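# Swap the tap-off box on the busway

## Task

Replace the tap-off box. Turn the old box off before removing it from the busway, and put it down lying on the tray. Mount the new box beneath the busway with both of its claws fully closed, and only after that turn the new box on.

## Robot and tools

Robot: two arms, left_arm and right_arm. Each ends in a five-finger hand; left_arm has a left hand, right_arm a right hand. Base poses in the scene frame: left_arm at (-0.057, +0.371, 0) m, right_arm at (+0.052, -0.479, 0) m, each turned slightly about z. Scene frame: origin at table-top height midway between the arms, +z up, +x out over the table, left_arm on the +y side. Image left/right does not match arm names.

Hand point: a spot 0.05 m in front of the palm and 0.15 m from the wrist flange. Its +z runs along the straight fingers, +y out of the palm. For the right hand +x points away from the thumb; for the left hand +x points toward the thumb. Straight fingers extend 0.06-0.07 m past the point. A bracket on the little-finger side of the wrist can collide with things, and with the palm level the wrist can sit lower than the hand point.

Row layout (used by execute_actions and move): exactly 28 numbers, all in [-1, 1], both arms always given. Order: left_arm dx, dy, dz, rx, ry, rz; left hand little, ring, middle, index, thumb_bend, thumb_turn, force_limit, speed; then the same 14 for right_arm. The six pose numbers are an offset, not a pose: they count from that arm's Hand target at the start of the action or move, along that arm's own base axes; rotation is a rotation vector about the Hand target position. Scale: 1.0 = 0.6 m or 180 degrees. All zeros means go back to the current Hand target. Repeating an offset moves further. The controller clips commanded orientation to 32 degrees from the measured one per step.

Hand numbers are absolute targets, not offsets: +1 open/straight, -1 closed/curled; thumb_turn +1 beside the palm, -1 across in front of the palm (needed for grasping objects 0.035-0.065 m thick; handles down to about 0.025 m). force_limit maps -1..+1 to about 0-10 N at the fingertip (0-15 N for the two thumb motors). speed rises from almost 0 at -1 to full at +0.48 and above; use -0.94 or lower for a gentle close. To leave a hand unchanged, resend the eight hand numbers of its last executed row (before any has run, send hand_measured plus hand_force_limit and hand_speed). To squeeze harder, raise force_limit and send a target more closed than hand_measured; to loosen, send one more open.

Tools:
- execute_actions(actions, cameras): actions is a list of actions; each action has up to 15 rows, one per 1/30 s step, and every row is measured from that action's start pose; a short action repeats its last row. Images come only for an empty list or if cameras names them.
- move(target, speed, blend, stop_force, zero, blocking, cameras): straight-line travel of each hand point toward target, either one 28-number row or a list of up to 15 rows, all offsets from the same starting Hand targets. speed in m/s, 0.002 to 3.6, default 0.25 (turns up to twice that in rad/s); one value or one per target. blend in m rounds corners in a list. stop_force in N, 3 to 120, one value for both arms: ends an arm's path when its wrist sensor feels that much push against the motion; it is unreliable while the hand rotates, and should be omitted when backing off something already pressed. zero (only with stop_force) re-zeros before moving, default true. blocking=false returns after about 0.5 s while the move runs (not allowed with stop_force). Paths last 0.5 to 10 s and do not avoid obstacles; avoid paths passing near an arm's own base.
- wait(seconds 0 to 10), stop(), zoom_image(camera, region [x0, y0, x1, y1] pixels, at most 504 each way), show_instructions(), zero_wrist_force(arm), finished_scene(scene=1).
Cameras: cam_high, cam_low (896x504, fixed, scene frame), cam_left_wrist, cam_right_wrist (672x504, fisheye, arm base frame).

Results: each arm's end_effector_position (m), end_effector_quat_wxyz and velocities, all in that arm's base frame; Hand target (the next offsets start from it; the hand often stops a little short of it); joint positions and torques; Wrist force and Wrist torque in end-effector axes plus a peak line; hand_measured, hand_stopped_by (moving, target, force, stalled, fault) and hand_load_n, each six values in motor order. A lost grip shows as hand_load_n falling near 0. The move: line reports the ending, such as done, off_target, moving, held or fault, and limits such as paced or held. done does not prove nothing was touched.

Cautions: contact forces near 150 N on an arm, or wrist joint contact torque reaching 25.2 N m (135 N m for the larger joints), halt that arm for 10 s. Arms are stiff, so aiming even slightly beyond a firm surface can fault; approach slowly with stop_force. Never let the hands or arms press on each other, and never close one hand on the other's fingers. Avoid dropping or flinging parts, hard impacts, and excessive finger loads. Anything falling off the table, or left off it, fails the task. Long holding or straining toward unreachable poses heats motors; a MOTOR HOT line warns, and 85 °C brakes the arm for 30-60 s. The finished state must remain correct once the robot lets go.

Each tool is called as a command line: name --argument value for each argument, lists and objects as JSON in quotes; but a table of rows of numbers goes row by row, as --pt "numbers of a row", without its own name.

Reference images:

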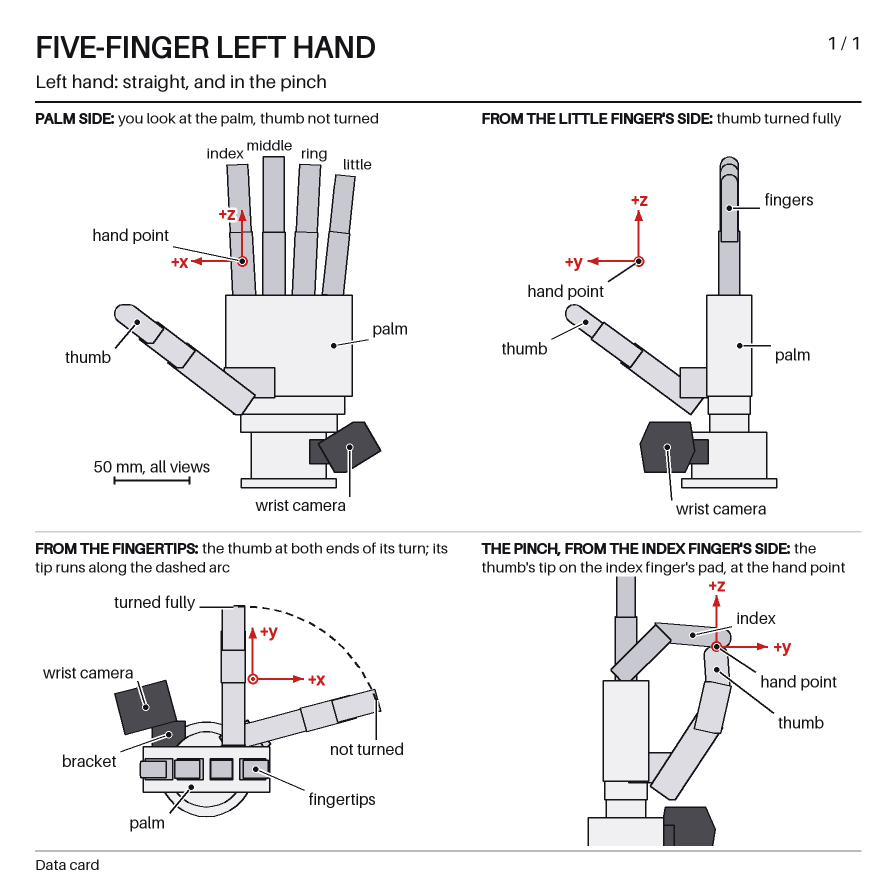

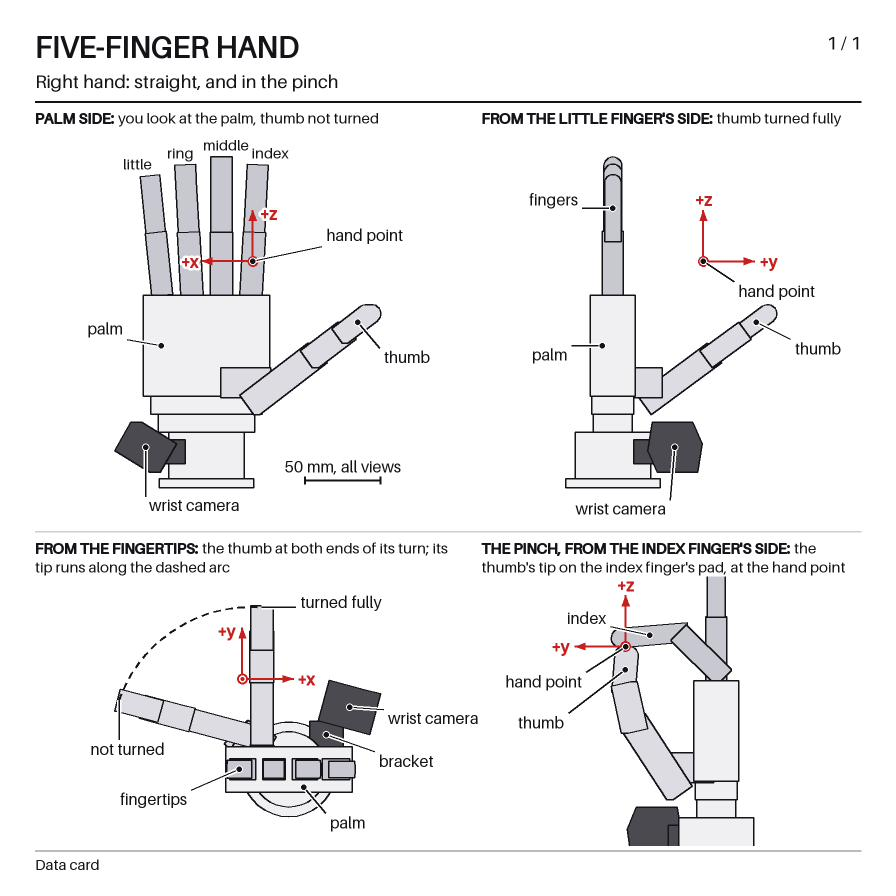

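## Session

execute_actions --actions '[]' --cameras '["all"]'

show_instructions

Scene clock: 0.00 s.
left_arm: end_effector_position=(-0.1281, -0.2898, +0.2994) hand_measured=(+1.000, +1.000, +1.000, +1.000, +1.000, +1.000) hand_load_n=(+0.0, +0.0, +0.0, +0.0, +0.0, +0.0) hand_stopped_by=(target, target, target, target, target, target) hand_force_limit=0.00 hand_speed=-0.80 end_effector_quat_wxyz=(-0.304, +0.845, -0.403, +0.179) | right_arm: end_effector_position=(+0.1676, +0.1561, +0.1771) hand_measured=(+1.000, +1.000, +1.000, +1.000, +1.000, +1.000) hand_load_n=(+0.0, +0.0, +0.0, +0.0, +0.0, +0.0) hand_stopped_by=(target, target, target, target, target, target) hand_force_limit=0.00 hand_speed=-0.80 end_effector_quat_wxyz=(+0.086, -0.281, +0.945, -0.144)
Joint positions: left_arm=[1.25 -1.797 -1.626 1.243 -1.986 0.436] | right_arm=[0.113 -1.938 2.214 1.069 1.824 -2.064]
Joint velocities: within noise
Joint torques (N m): no reading
Wrist force (N): no reading
Wrist torque (N m): no reading
Wrist force, peak (N): no reading
Hand target: left_arm -0.1281, -0.2898, +0.2994; -0.304, +0.845, -0.403, +0.179 | right_arm +0.1676, +0.1561, +0.1771; +0.086, -0.281, +0.945, -0.144

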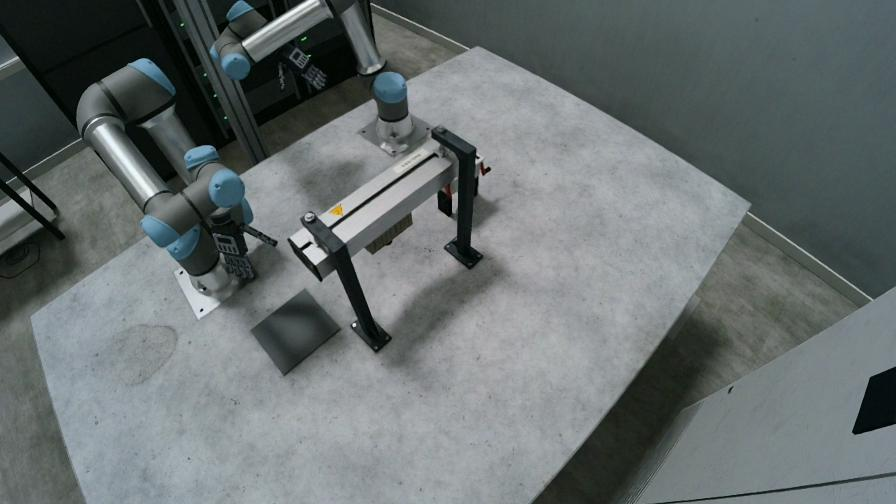

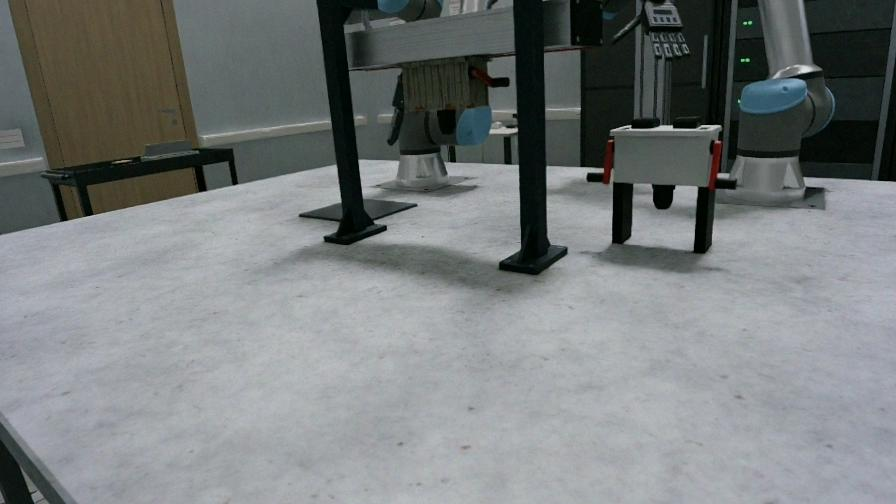

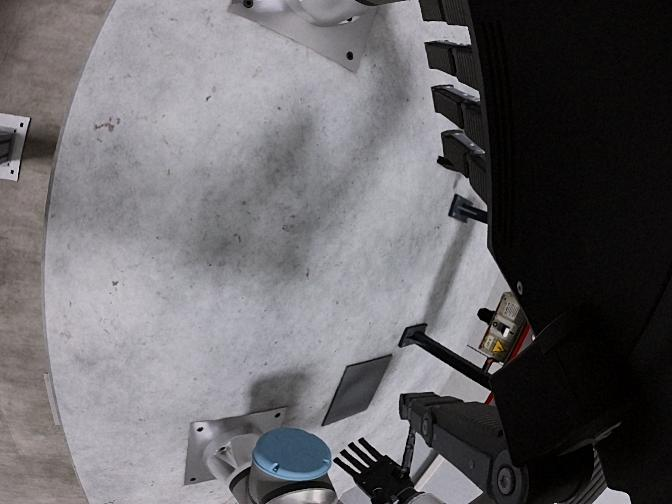

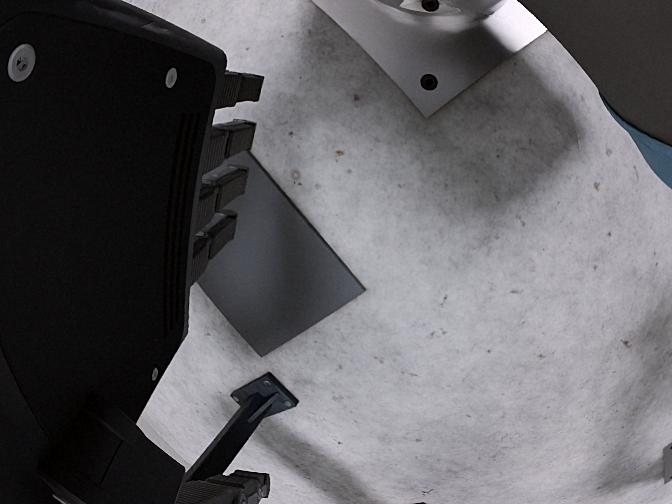

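Reference images for this scene: FIVE-FINGER LEFT HAND page 1, FIVE-FINGER HAND page 1.

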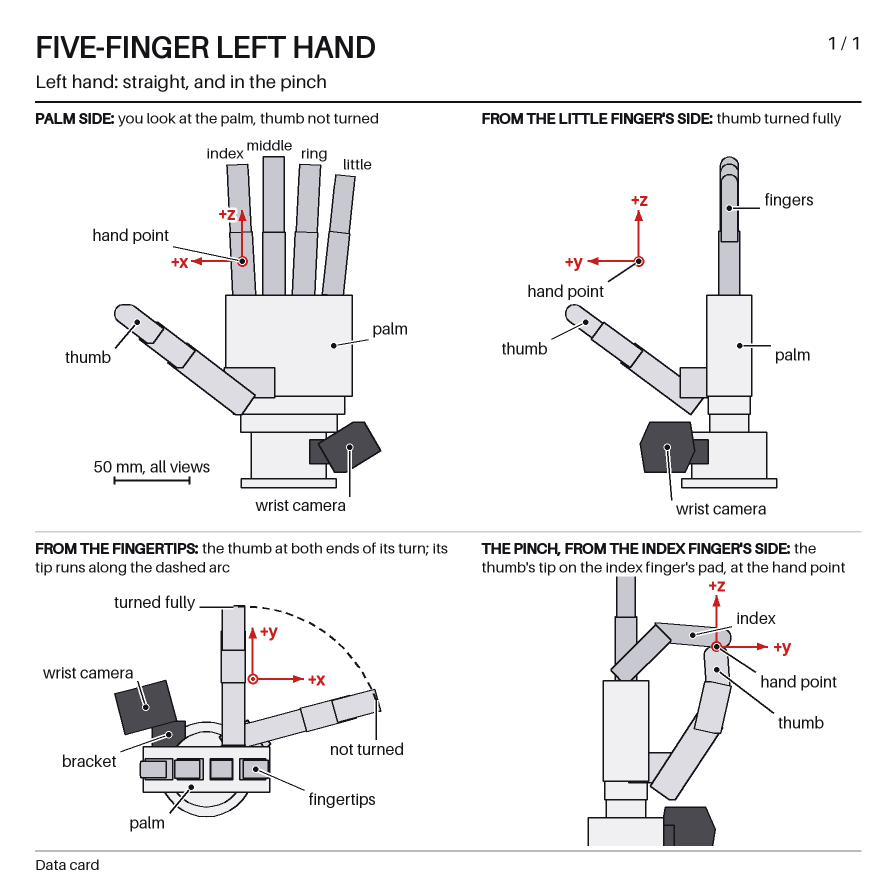

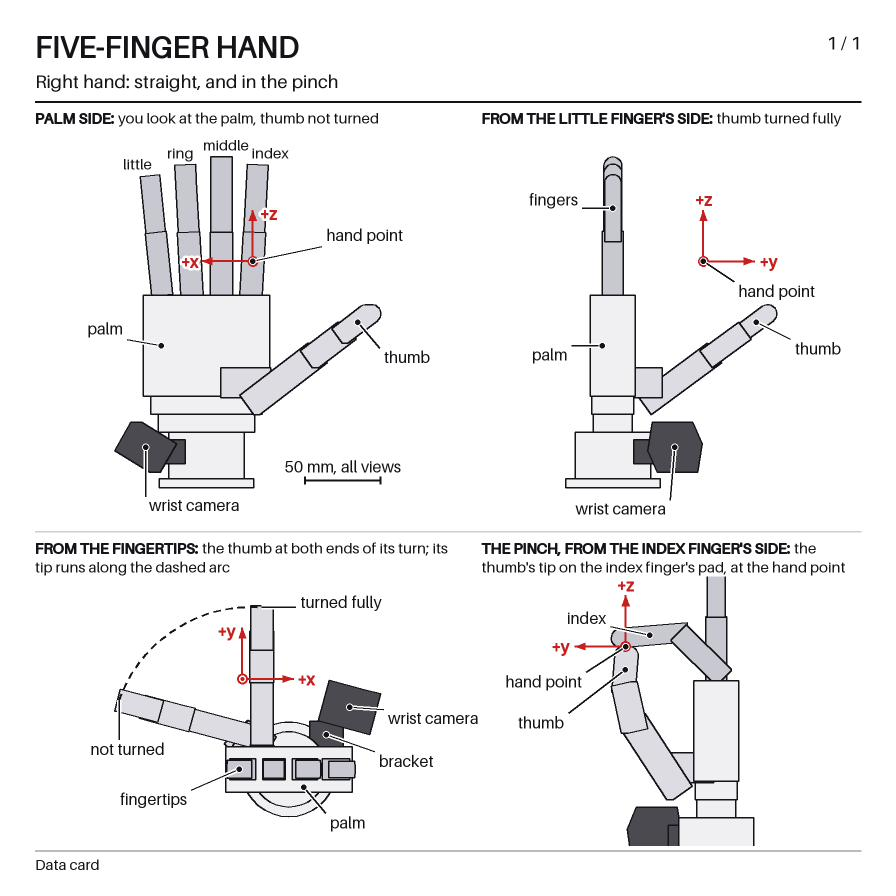

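zoom_image --camera "cam_high" --region '[240, 100, 540, 400]'

zoom_image --camera "cam_low" --region '[340, 30, 540, 180]'

zoom_image --camera "cam_low" --region '[560, 80, 780, 280]'

zoom_image --camera "cam_left_wrist" --region '[380, 160, 560, 440]'

Scaled by 1.680 from the camera's 896x504 image, which has a finer 1280x720 frame.

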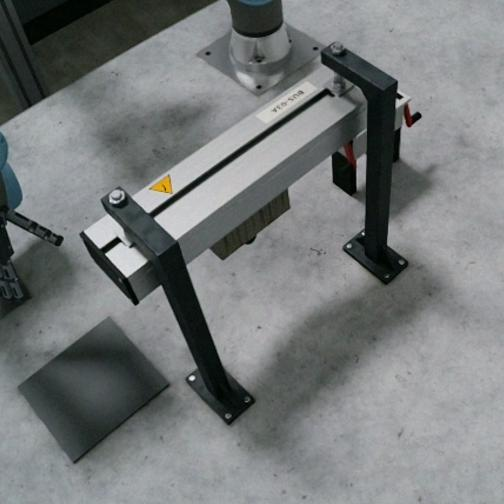

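Scaled by 2.520 from the camera's 896x504 image, which has a finer 1280x720 frame.

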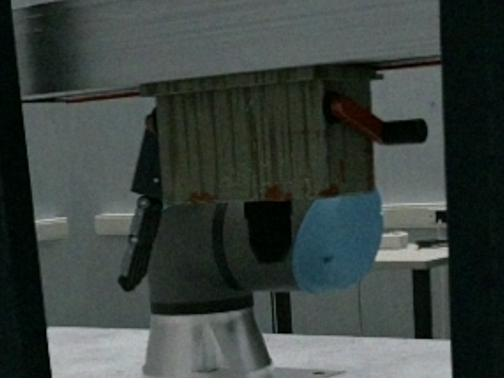

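Scaled by 2.291 from the camera's 896x504 image, which has a finer 1280x720 frame.

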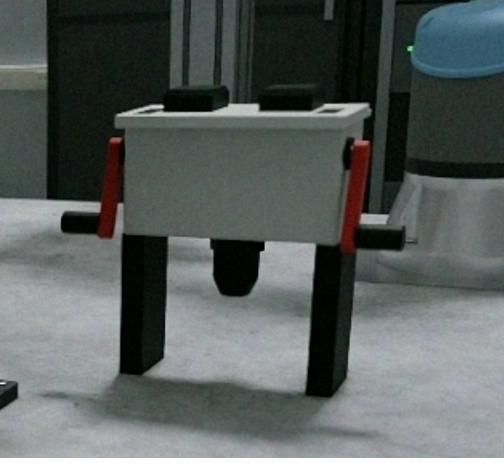

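Scaled by 1.800 from the camera's 672x504 image, which has a finer 960x720 frame.

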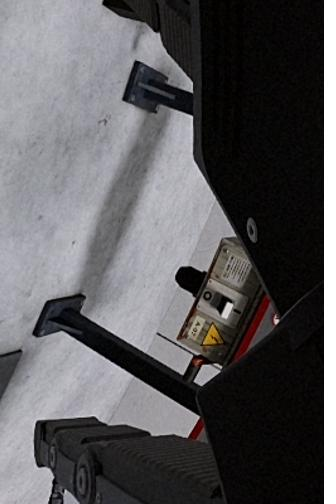

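move --target '[0.6373, -0.1618, -0.1657, -0.352, -0.331, 0.049, 1, 1, 1, 1, 1, 1, 0, -0.8, 0, 0, 0, 0, 0, 0, 1, 1, 1, 1, 1, 1, 0, -0.8]' --speed 0.3 --cameras '["all"]'

Scene clock: 116.43 s.
left_arm: end_effector_position=(+0.1199, -0.3518, +0.2355) hand_measured=(+1.000, +1.000, +1.000, +1.000, +1.000, +1.000) hand_load_n=(+0.0, +0.0, +0.0, +0.0, +0.0, +0.0) hand_stopped_by=(target, target, target, target, target, target) hand_force_limit=0.00 hand_speed=-0.80 end_effector_quat_wxyz=(-0.121, +0.809, -0.148, +0.556) | right_arm: end_effector_position=(+0.1676, +0.1561, +0.1771) hand_measured=(+1.000, +1.000, +1.000, +1.000, +1.000, +1.000) hand_load_n=(+0.0, +0.0, +0.0, +0.0, +0.0, +0.0) hand_stopped_by=(target, target, target, target, target, target) hand_force_limit=0.00 hand_speed=-0.80 end_effector_quat_wxyz=(+0.086, -0.281, +0.945, -0.144)
Joint positions: left_arm=[1.623 -1.778 -2.071 2.326 -2.781 0.447] | right_arm=[0.113 -1.938 2.214 1.069 1.824 -2.064]
Joint torques (N m): left_arm=[-12.56 25.46 21.15 -4.72 0.86 -0.15] | right_arm=[0.46 -1.53 -19.57 2.01 0.53 -0.03]
Wrist force (N): left_arm=[1.6 0.0 0.1] | right_arm=[-0.1 -0.1 -0.1]
Wrist torque (N m): left_arm=[-0.08 0.08 0.05] | right_arm=[-0.01 0.01 -0.01]
Wrist force, peak (N): left_arm=[-1.5 3.4 4.5] | right_arm=[-0.6 0.1 -0.3]
Hand target: left_arm +0.1199, -0.3518, +0.2355; -0.121, +0.809, -0.148, +0.556 (not the last commanded pose) | right_arm +0.1676, +0.1561, +0.1771; +0.086, -0.281, +0.945, -0.144
Off the commanded pose: left_arm 0.143 m, 31 deg | right_arm 0.000 m, 0 deg.
move: held (left_arm; a check stopped the path); limits=held
pose unreachable (left arm): on one or more control steps of this call, first in action 0 (counted from 0), this arm could not follow its commanded pose, so it was not sent that pose on those steps. It may still have moved: this result reports where it is.
cause: moving toward the commanded pose would bring two parts of the arm too close to each other (joints 4 (wrist 1) to 6 (wrist 3) lie between them).
camera_calibration:
cam_left_wrist: T_world_to_cam=[[0.192139, 0.808518, 0.55622, 0.129547], [-0.292783, -0.493742, 0.818839, -0.344495], [0.936675, -0.320183, 0.141853, -0.144394], [0, 0, 0, 1]] pos_world=[0.00949712, -0.321065, 0.230512]

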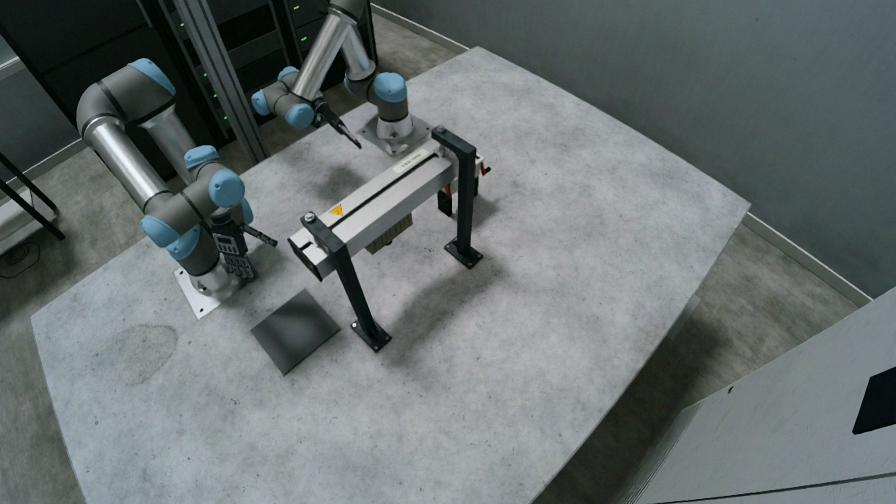

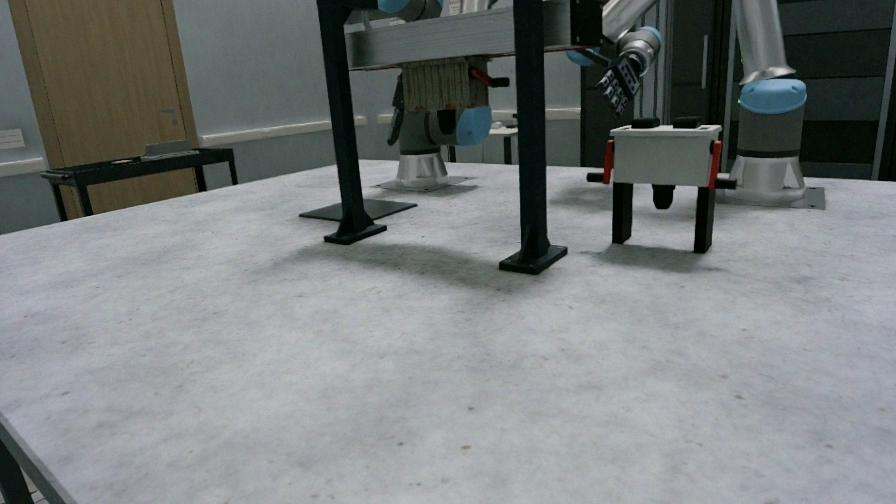

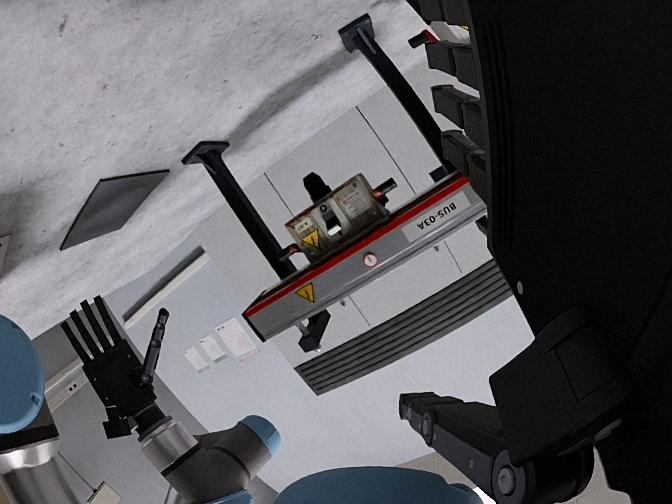

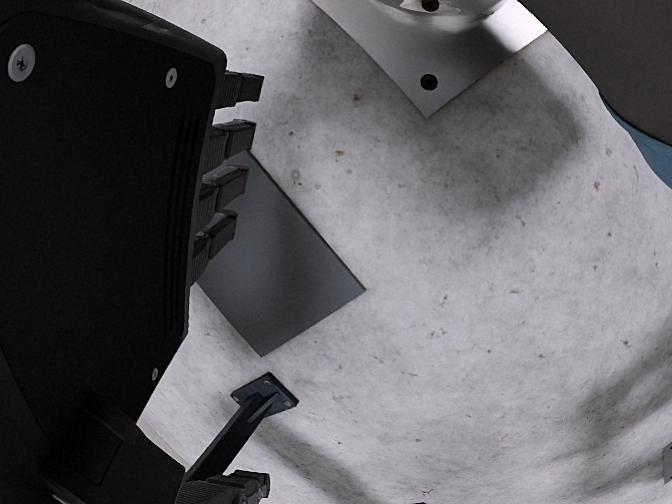

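zoom_image --camera "cam_left_wrist" --region '[240, 150, 440, 290]'

zoom_image --camera "cam_low" --region '[580, 100, 760, 260]'

Scaled by 2.520 from the camera's 672x504 image, which has a finer 960x720 frame.

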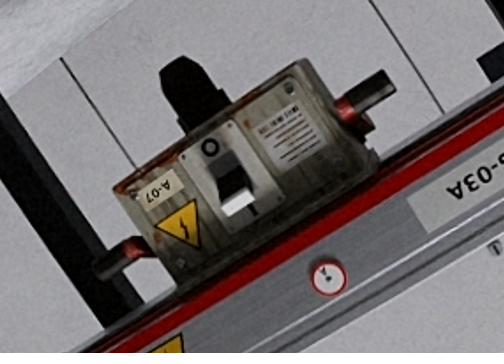

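Scaled by 2.800 from the camera's 896x504 image, which has a finer 1280x720 frame.

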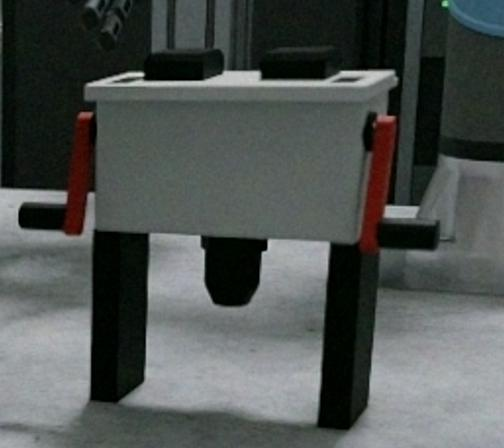

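move --target '[0.413, 0.0303, -0.0592, -0.1598, -0.0631, -0.2231, 1, 1, 1, 1, 1, 1, 0, -0.8, 0, 0, 0, 0, 0, 0, 1, 1, 1, 1, 1, 1, 0, -0.8]' --speed 0.3 --cameras '["all"]'

Scene clock: 247.43 s.
left_arm: end_effector_position=(+0.3676, -0.3337, +0.2000) hand_measured=(+1.000, +1.000, +1.000, +1.000, +1.000, +1.000) hand_load_n=(+0.0, +0.0, +0.0, +0.0, +0.0, +0.0) hand_stopped_by=(target, target, target, target, target, target) hand_force_limit=0.00 hand_speed=-0.80 end_effector_quat_wxyz=(+0.261, +0.657, -0.261, +0.657) | right_arm: end_effector_position=(+0.1676, +0.1561, +0.1771) hand_measured=(+1.000, +1.000, +1.000, +1.000, +1.000, +1.000) hand_load_n=(+0.0, +0.0, +0.0, +0.0, +0.0, +0.0) hand_stopped_by=(target, target, target, target, target, target) hand_force_limit=0.00 hand_speed=-0.80 end_effector_quat_wxyz=(+0.086, -0.281, +0.945, -0.144)
Joint positions: left_arm=[3.21 -1.546 -2.543 4.088 -0.745 1.571] | right_arm=[0.113 -1.938 2.214 1.069 1.824 -2.064]
Joint torques (N m): left_arm=[10.01 4.04 20.53 3.88 2.55 -0.76] | right_arm=[-0.7 -1.78 -19.41 2.07 0.66 -0.01]
Wrist force (N): left_arm=[2.0 0.1 0.2] | right_arm=[0.0 0.0 -0.2]
Wrist torque (N m): left_arm=[-0.21 0.09 -0.05] | right_arm=[0.00 0.01 0.00]
Wrist force, peak (N): left_arm=[1.0 -1.8 1.5] | right_arm=[-0.4 -0.1 -0.4]
Hand target: left_arm +0.3677, -0.3336, +0.2000; +0.261, +0.657, -0.261, +0.657 | right_arm +0.1676, +0.1561, +0.1771; +0.086, -0.281, +0.945, -0.144
Off the commanded pose: left_arm 0.000 m, 0 deg | right_arm 0.000 m, 0 deg.
move: done
camera_calibration:
cam_left_wrist: T_world_to_cam=[[0.673036, 0.698656, 0.242699, -0.0636002], [-0.552542, 0.256834, 0.792927, 0.117226], [0.49165, -0.66777, 0.558895, -0.40132], [0, 0, 0, 1]] pos_world=[0.304887, -0.253663, 0.14678]

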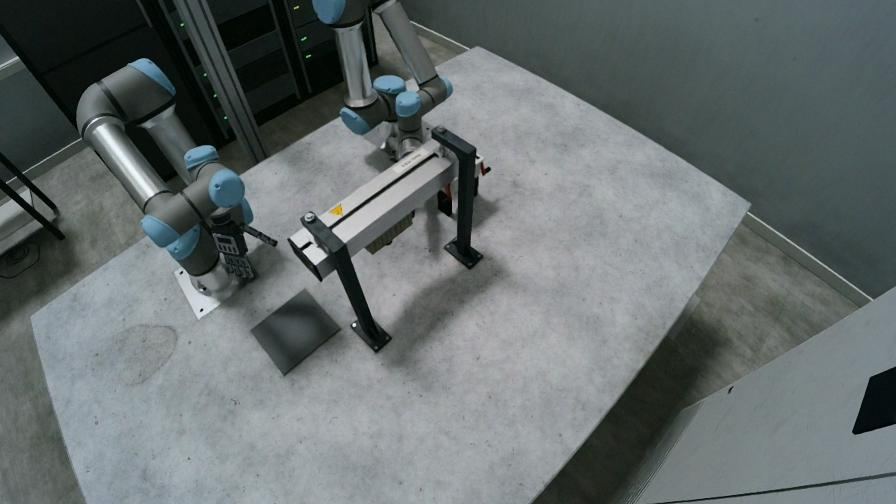

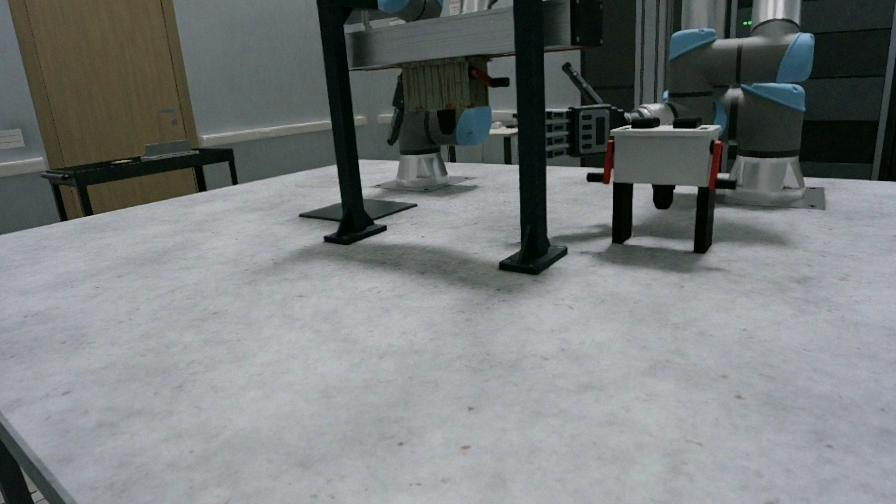

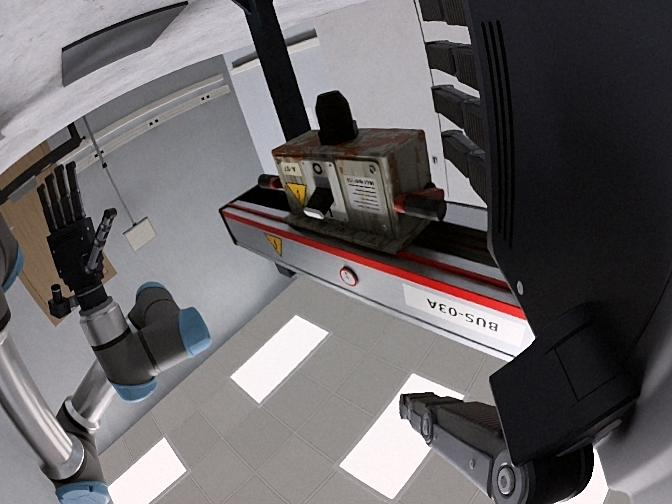

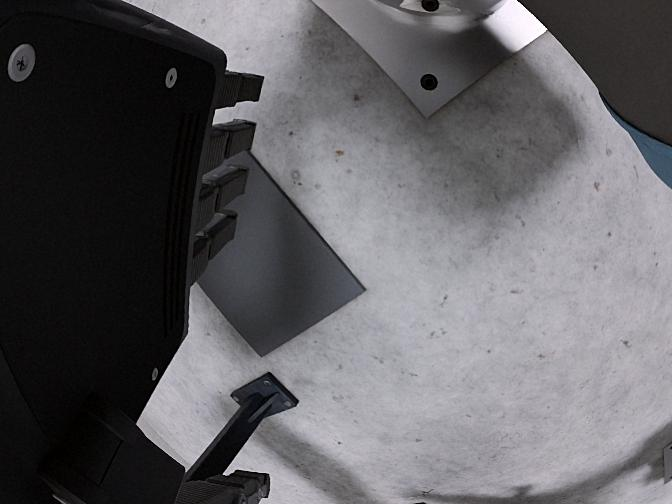

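zoom_image --camera "cam_left_wrist" --region '[250, 80, 460, 260]'

zoom_image --camera "cam_left_wrist" --region '[200, 60, 536, 350]'

Scaled by 2.400 from the camera's 672x504 image, which has a finer 960x720 frame.

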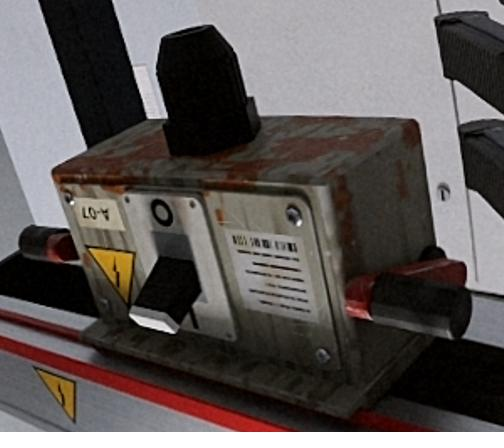

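Scaled by 1.500 from the camera's 672x504 image, which has a finer 960x720 frame.

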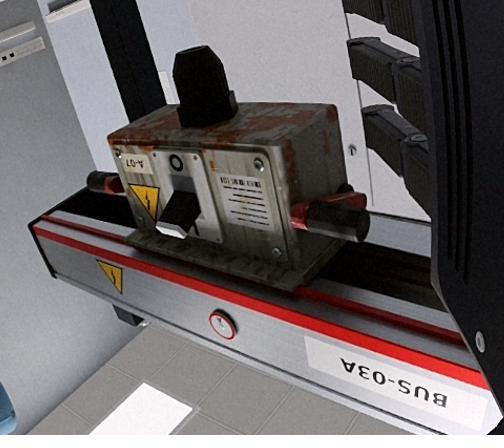

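move --target '[-0.079, 0.3553, 0.333, 0.2017, 0.4665, 0.1734, 1, 1, 1, 1, 1, 1, 0, -0.8, 0, 0, 0, 0, 0, 0, 1, 1, 1, 1, 1, 1, 0, -0.8]' --speed 0.3 --cameras '["all"]'

Scene clock: 418.73 s.
left_arm: end_effector_position=(+0.3203, -0.1206, +0.3998) hand_measured=(+1.000, +1.000, +1.000, +1.000, +1.000, +1.000) hand_load_n=(+0.0, +0.0, +0.0, +0.0, +0.0, +0.0) hand_stopped_by=(target, target, target, target, target, target) hand_force_limit=0.00 hand_speed=-0.80 end_effector_quat_wxyz=(+0.001, +1.000, -0.030, +0.000) | right_arm: end_effector_position=(+0.1676, +0.1561, +0.1771) hand_measured=(+1.000, +1.000, +1.000, +1.000, +1.000, +1.000) hand_load_n=(+0.0, +0.0, +0.0, +0.0, +0.0, +0.0) hand_stopped_by=(target, target, target, target, target, target) hand_force_limit=0.00 hand_speed=-0.80 end_effector_quat_wxyz=(+0.086, -0.281, +0.945, -0.144)
Joint positions: left_arm=[3.408 -1.524 -1.457 1.41 -1.57 1.897] | right_arm=[0.113 -1.938 2.214 1.069 1.824 -2.064]
Joint torques (N m): left_arm=[10.84 7.83 25.89 -5.2 -1.37 -0.49] | right_arm=[-1.31 -1.8 -19.13 1.92 0.65 -0.01]
Wrist force (N): left_arm=[0.1 0.7 -0.8] | right_arm=[0.0 -0.1 -0.1]
Wrist torque (N m): left_arm=[-0.07 -0.12 -0.16] | right_arm=[-0.01 0.01 0.00]
Wrist force, peak (N): left_arm=[2.3 -0.2 0.3] | right_arm=[-0.5 -0.1 -0.3]
Hand target: left_arm +0.3203, -0.1204, +0.3998; +0.001, +1.000, -0.030, +0.000 | right_arm +0.1676, +0.1561, +0.1771; +0.086, -0.281, +0.945, -0.144
Off the commanded pose: left_arm 0.000 m, 0 deg | right_arm 0.000 m, 0 deg.
move: done
camera_calibration:
cam_left_wrist: T_world_to_cam=[[0.300915, 0.953597, -0.0101202, 0.0217718], [0.77929, -0.239766, 0.578982, -0.523114], [0.549689, -0.182111, -0.815278, 0.241934], [0, 0, 0, 1]] pos_world=[0.268117, -0.102128, 0.500337]

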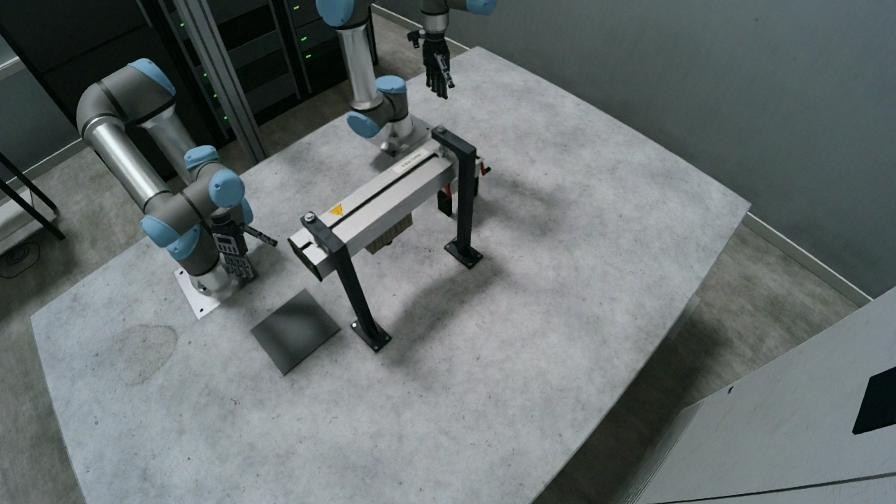

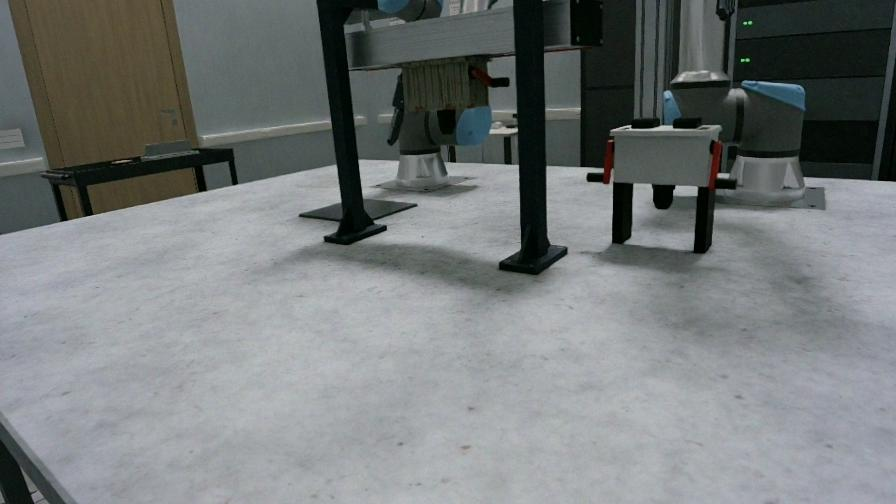

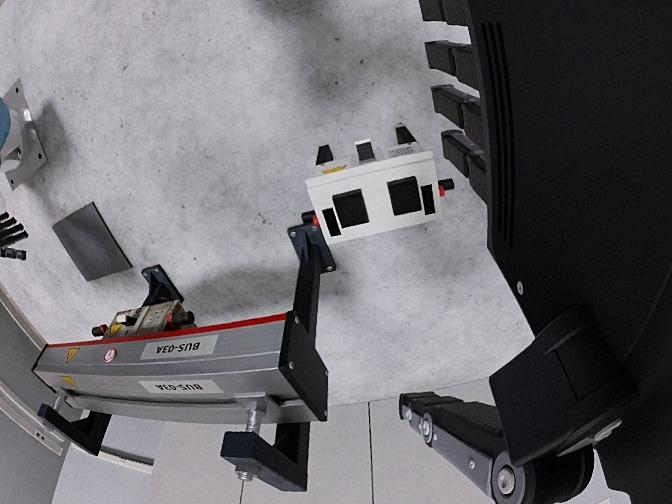

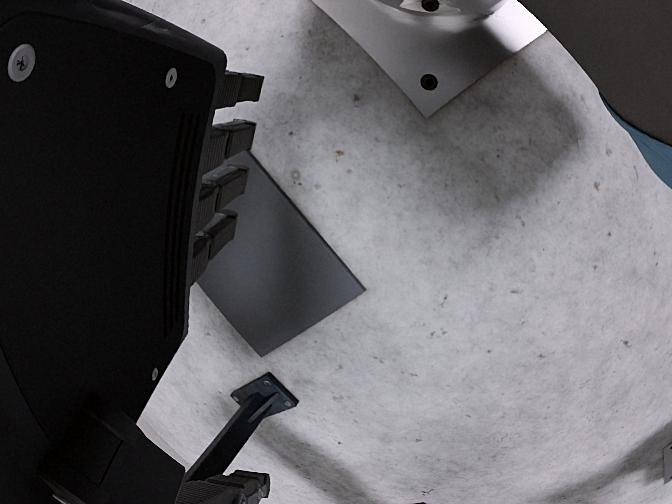

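zoom_image --camera "cam_left_wrist" --region '[280, 110, 480, 280]'

zoom_image --camera "cam_left_wrist" --region '[20, 190, 360, 504]'

Scaled by 2.520 from the camera's 672x504 image, which has a finer 960x720 frame.

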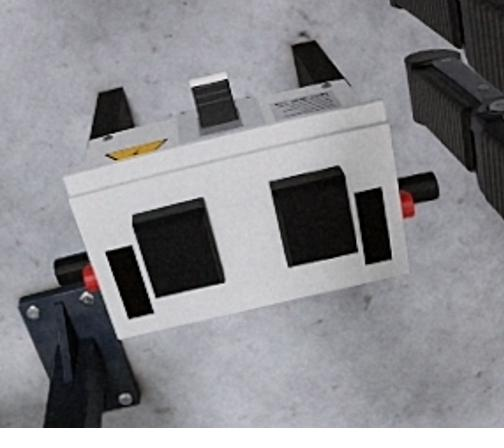

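Scaled by 1.482 from the camera's 672x504 image, which has a finer 960x720 frame.

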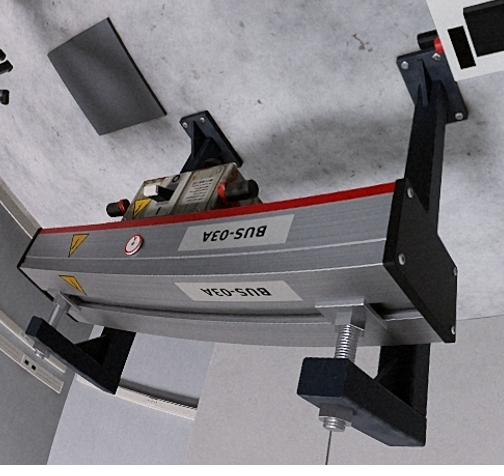

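move --target '[0, 0, 0, 0, 0, 0, 1, 1, 1, 1, 1, 1, 0, -0.8, 0.1262, 0.179, 0.2048, 0.2164, -0.1105, 0.1034, 1, 1, 1, 1, 1, 1, 0, -0.8]' --speed 0.3 --cameras '["cam_high", "cam_right_wrist"]'

Scene clock: 682.13 s.
left_arm: end_effector_position=(+0.3203, -0.1204, +0.3998) hand_measured=(+1.000, +1.000, +1.000, +1.000, +1.000, +1.000) hand_load_n=(+0.0, +0.0, +0.0, +0.0, +0.0, +0.0) hand_stopped_by=(target, target, target, target, target, target) hand_force_limit=0.00 hand_speed=-0.80 end_effector_quat_wxyz=(+0.001, +1.000, -0.030, +0.000) | right_arm: end_effector_position=(+0.2433, +0.2635, +0.3000) hand_measured=(+1.000, +1.000, +1.000, +1.000, +1.000, +1.000) hand_load_n=(+0.0, +0.0, +0.0, +0.0, +0.0, -0.5) hand_stopped_by=(target, target, target, target, target, target) hand_force_limit=0.00 hand_speed=-0.80 end_effector_quat_wxyz=(+0.354, -0.354, +0.854, +0.146) end_effector_velocity=(+0.000, +0.001, +0.001) end_effector_angular_velocity=(+0.005, -0.003, +0.002)
Joint positions: left_arm=[3.408 -1.524 -1.457 1.409 -1.57 1.897] | right_arm=[-0.426 -2.049 2.181 1.1 0.848 -2.653]
Joint velocities: left_arm=[within noise] | right_arm=[0 0 0 0 -0.006 0]
Joint torques (N m): left_arm=[9.92 8.36 25.11 -4.41 -2.34 -0.47] | right_arm=[-7.89 2.7 -17.84 4.09 -2.68 -1.8]
Wrist force (N): left_arm=[0.4 0.7 -0.9] | right_arm=[1.3 -1.8 -1.0]
Wrist torque (N m): left_arm=[-0.07 -0.17 -0.15] | right_arm=[-0.17 0.03 0.05]
Wrist force, peak (N): left_arm=[0.2 0.7 -1.2] | right_arm=[1.5 -1.7 -0.9]
Hand target: left_arm +0.3203, -0.1204, +0.3998; +0.001, +1.000, -0.030, +0.000 | right_arm +0.2433, +0.2635, +0.3000; +0.354, -0.354, +0.854, +0.146
Off the commanded pose: left_arm 0.000 m, 0 deg | right_arm 0.000 m, 0 deg.
move: done
camera_calibration:
cam_right_wrist: T_world_to_cam=[[-0.807777, 0.554451, -0.2002, 0.108989], [0.0743116, 0.432684, 0.898478, -0.379695], [0.584785, 0.710893, -0.390715, -0.103273], [0, 0, 0, 1]] pos_world=[0.176647, 0.177275, 0.322617]
Images, in order (width x height): cam_high 896x504, cam_right_wrist 672x504.

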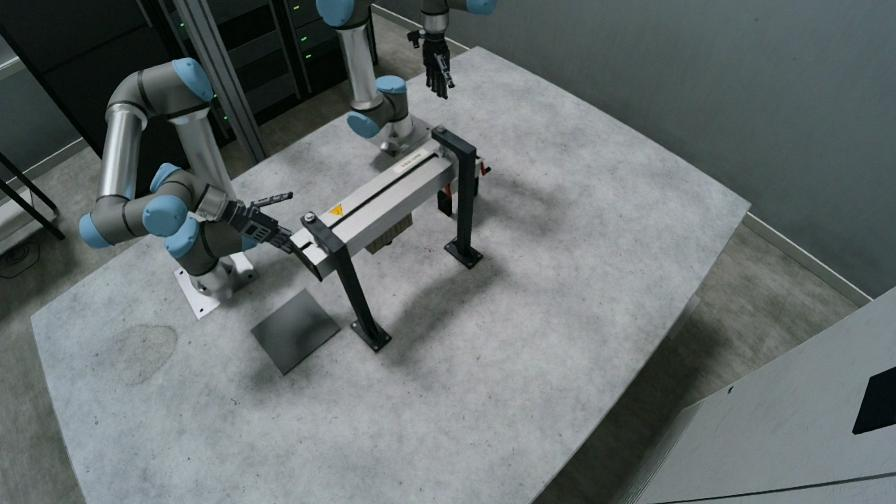

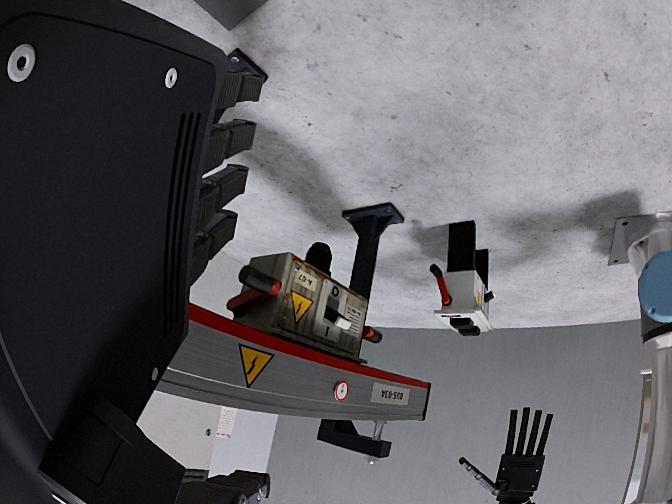

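zoom_image --camera "cam_right_wrist" --region '[190, 220, 440, 400]'

zoom_image --camera "cam_right_wrist" --region '[400, 200, 520, 350]'

Scaled by 2.016 from the camera's 672x504 image, which has a finer 960x720 frame.

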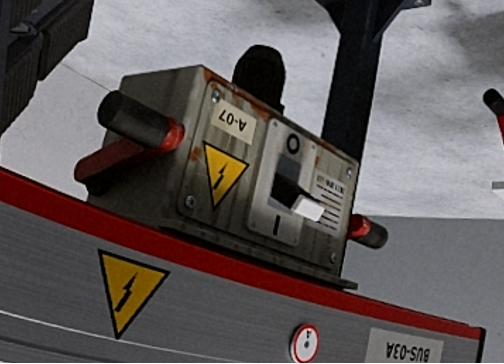

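Scaled by 3.360 from the camera's 672x504 image, which has a finer 960x720 frame.

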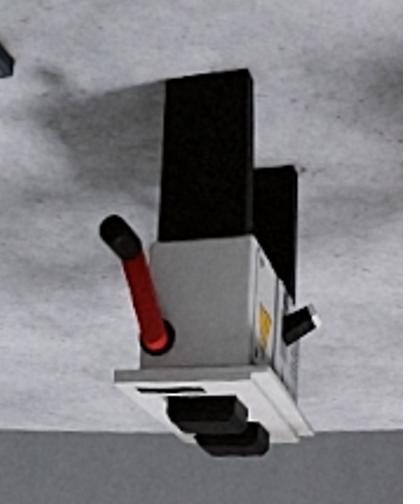

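move --target '[0.0252, -0.4312, -0.2472, 0.2149, -0.4447, -0.5607, -1, -1, -1, 1, 1, 1, 0, -0.3, 0, 0, 0, 0, 0, 0, 1, 1, 1, 1, 1, 1, 0, -0.8]' --speed 0.35 --cameras '["cam_high", "cam_left_wrist"]'

Scene clock: 905.07 s.
left_arm: end_effector_position=(+0.3354, -0.3791, +0.2514) hand_measured=(-1.000, -1.000, -1.000, +1.000, +1.000, +1.000) hand_load_n=(+0.0, +0.0, +0.0, +0.0, +0.0, -0.5) hand_stopped_by=(target, target, target, target, target, target) hand_force_limit=0.00 hand_speed=-0.30 end_effector_quat_wxyz=(+0.281, -0.366, +0.704, -0.540) | right_arm: end_effector_position=(+0.2433, +0.2635, +0.3000) hand_measured=(+1.000, +1.000, +1.000, +1.000, +1.000, +1.000) hand_load_n=(+0.0, +0.0, +0.0, +0.0, +0.0, +0.0) hand_stopped_by=(target, target, target, target, target, target) hand_force_limit=0.00 hand_speed=-0.80 end_effector_quat_wxyz=(+0.354, -0.354, +0.854, +0.146)
Joint positions: left_arm=[2.71 -1.319 -2.09 3.144 -1.398 3.189] | right_arm=[-0.426 -2.049 2.181 1.1 0.848 -2.653]
Joint torques (N m): left_arm=[1.03 13.38 25.3 3.04 1.29 1.78] | right_arm=[-3.81 -3.29 -7.94 4.33 -2.82 -1.81]
Wrist force (N): left_arm=[-0.3 0.0 0.5] | right_arm=[1.4 -1.5 -1.0]
Wrist torque (N m): left_arm=[0.13 0.08 0.06] | right_arm=[-0.13 0.01 0.07]
Wrist force, peak (N): left_arm=[0.1 1.0 -0.9] | right_arm=[1.4 -1.7 -1.2]
Hand target: left_arm +0.3354, -0.3792, +0.2515; +0.281, -0.366, +0.704, -0.540 | right_arm +0.2433, +0.2635, +0.3000; +0.354, -0.354, +0.854, +0.146
Off the commanded pose: left_arm 0.000 m, 0 deg | right_arm 0.000 m, 0 deg.
move: done
camera_calibration:
cam_left_wrist: T_world_to_cam=[[0.0728483, -0.347959, 0.934675, -0.392157], [-0.953137, -0.30021, -0.0374747, 0.202282], [0.293639, -0.888143, -0.353523, -0.232296], [0, 0, 0, 1]] pos_world=[0.289581, -0.28204, 0.291998]
Images, in order (width x height): cam_high 896x504, cam_left_wrist 672x504.

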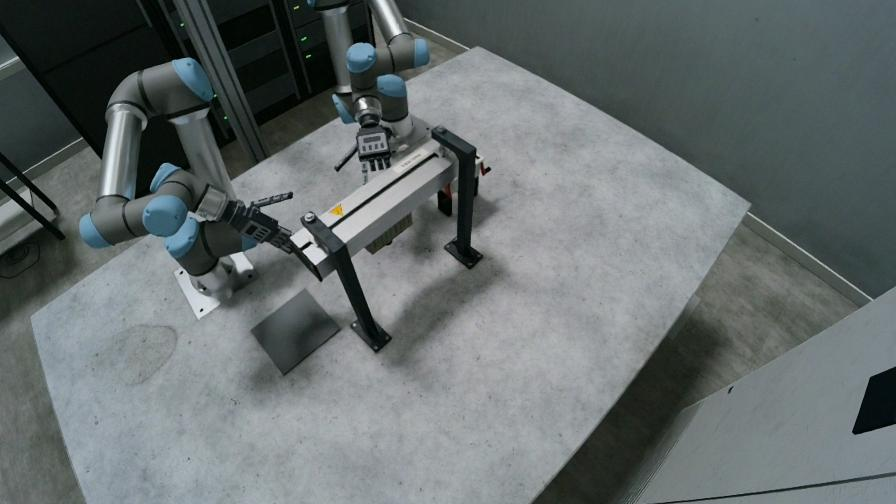

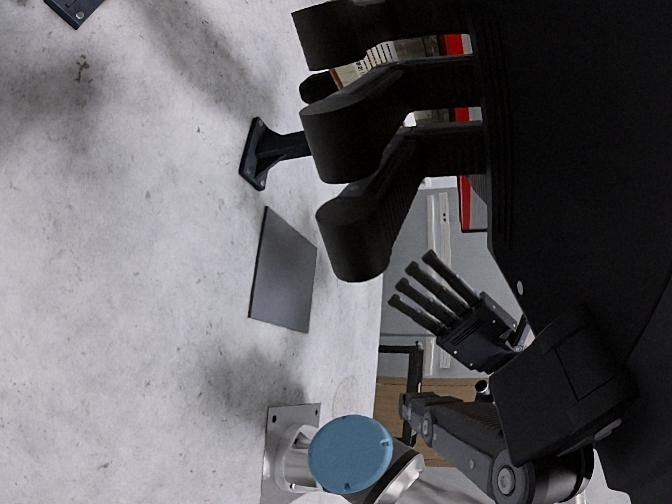

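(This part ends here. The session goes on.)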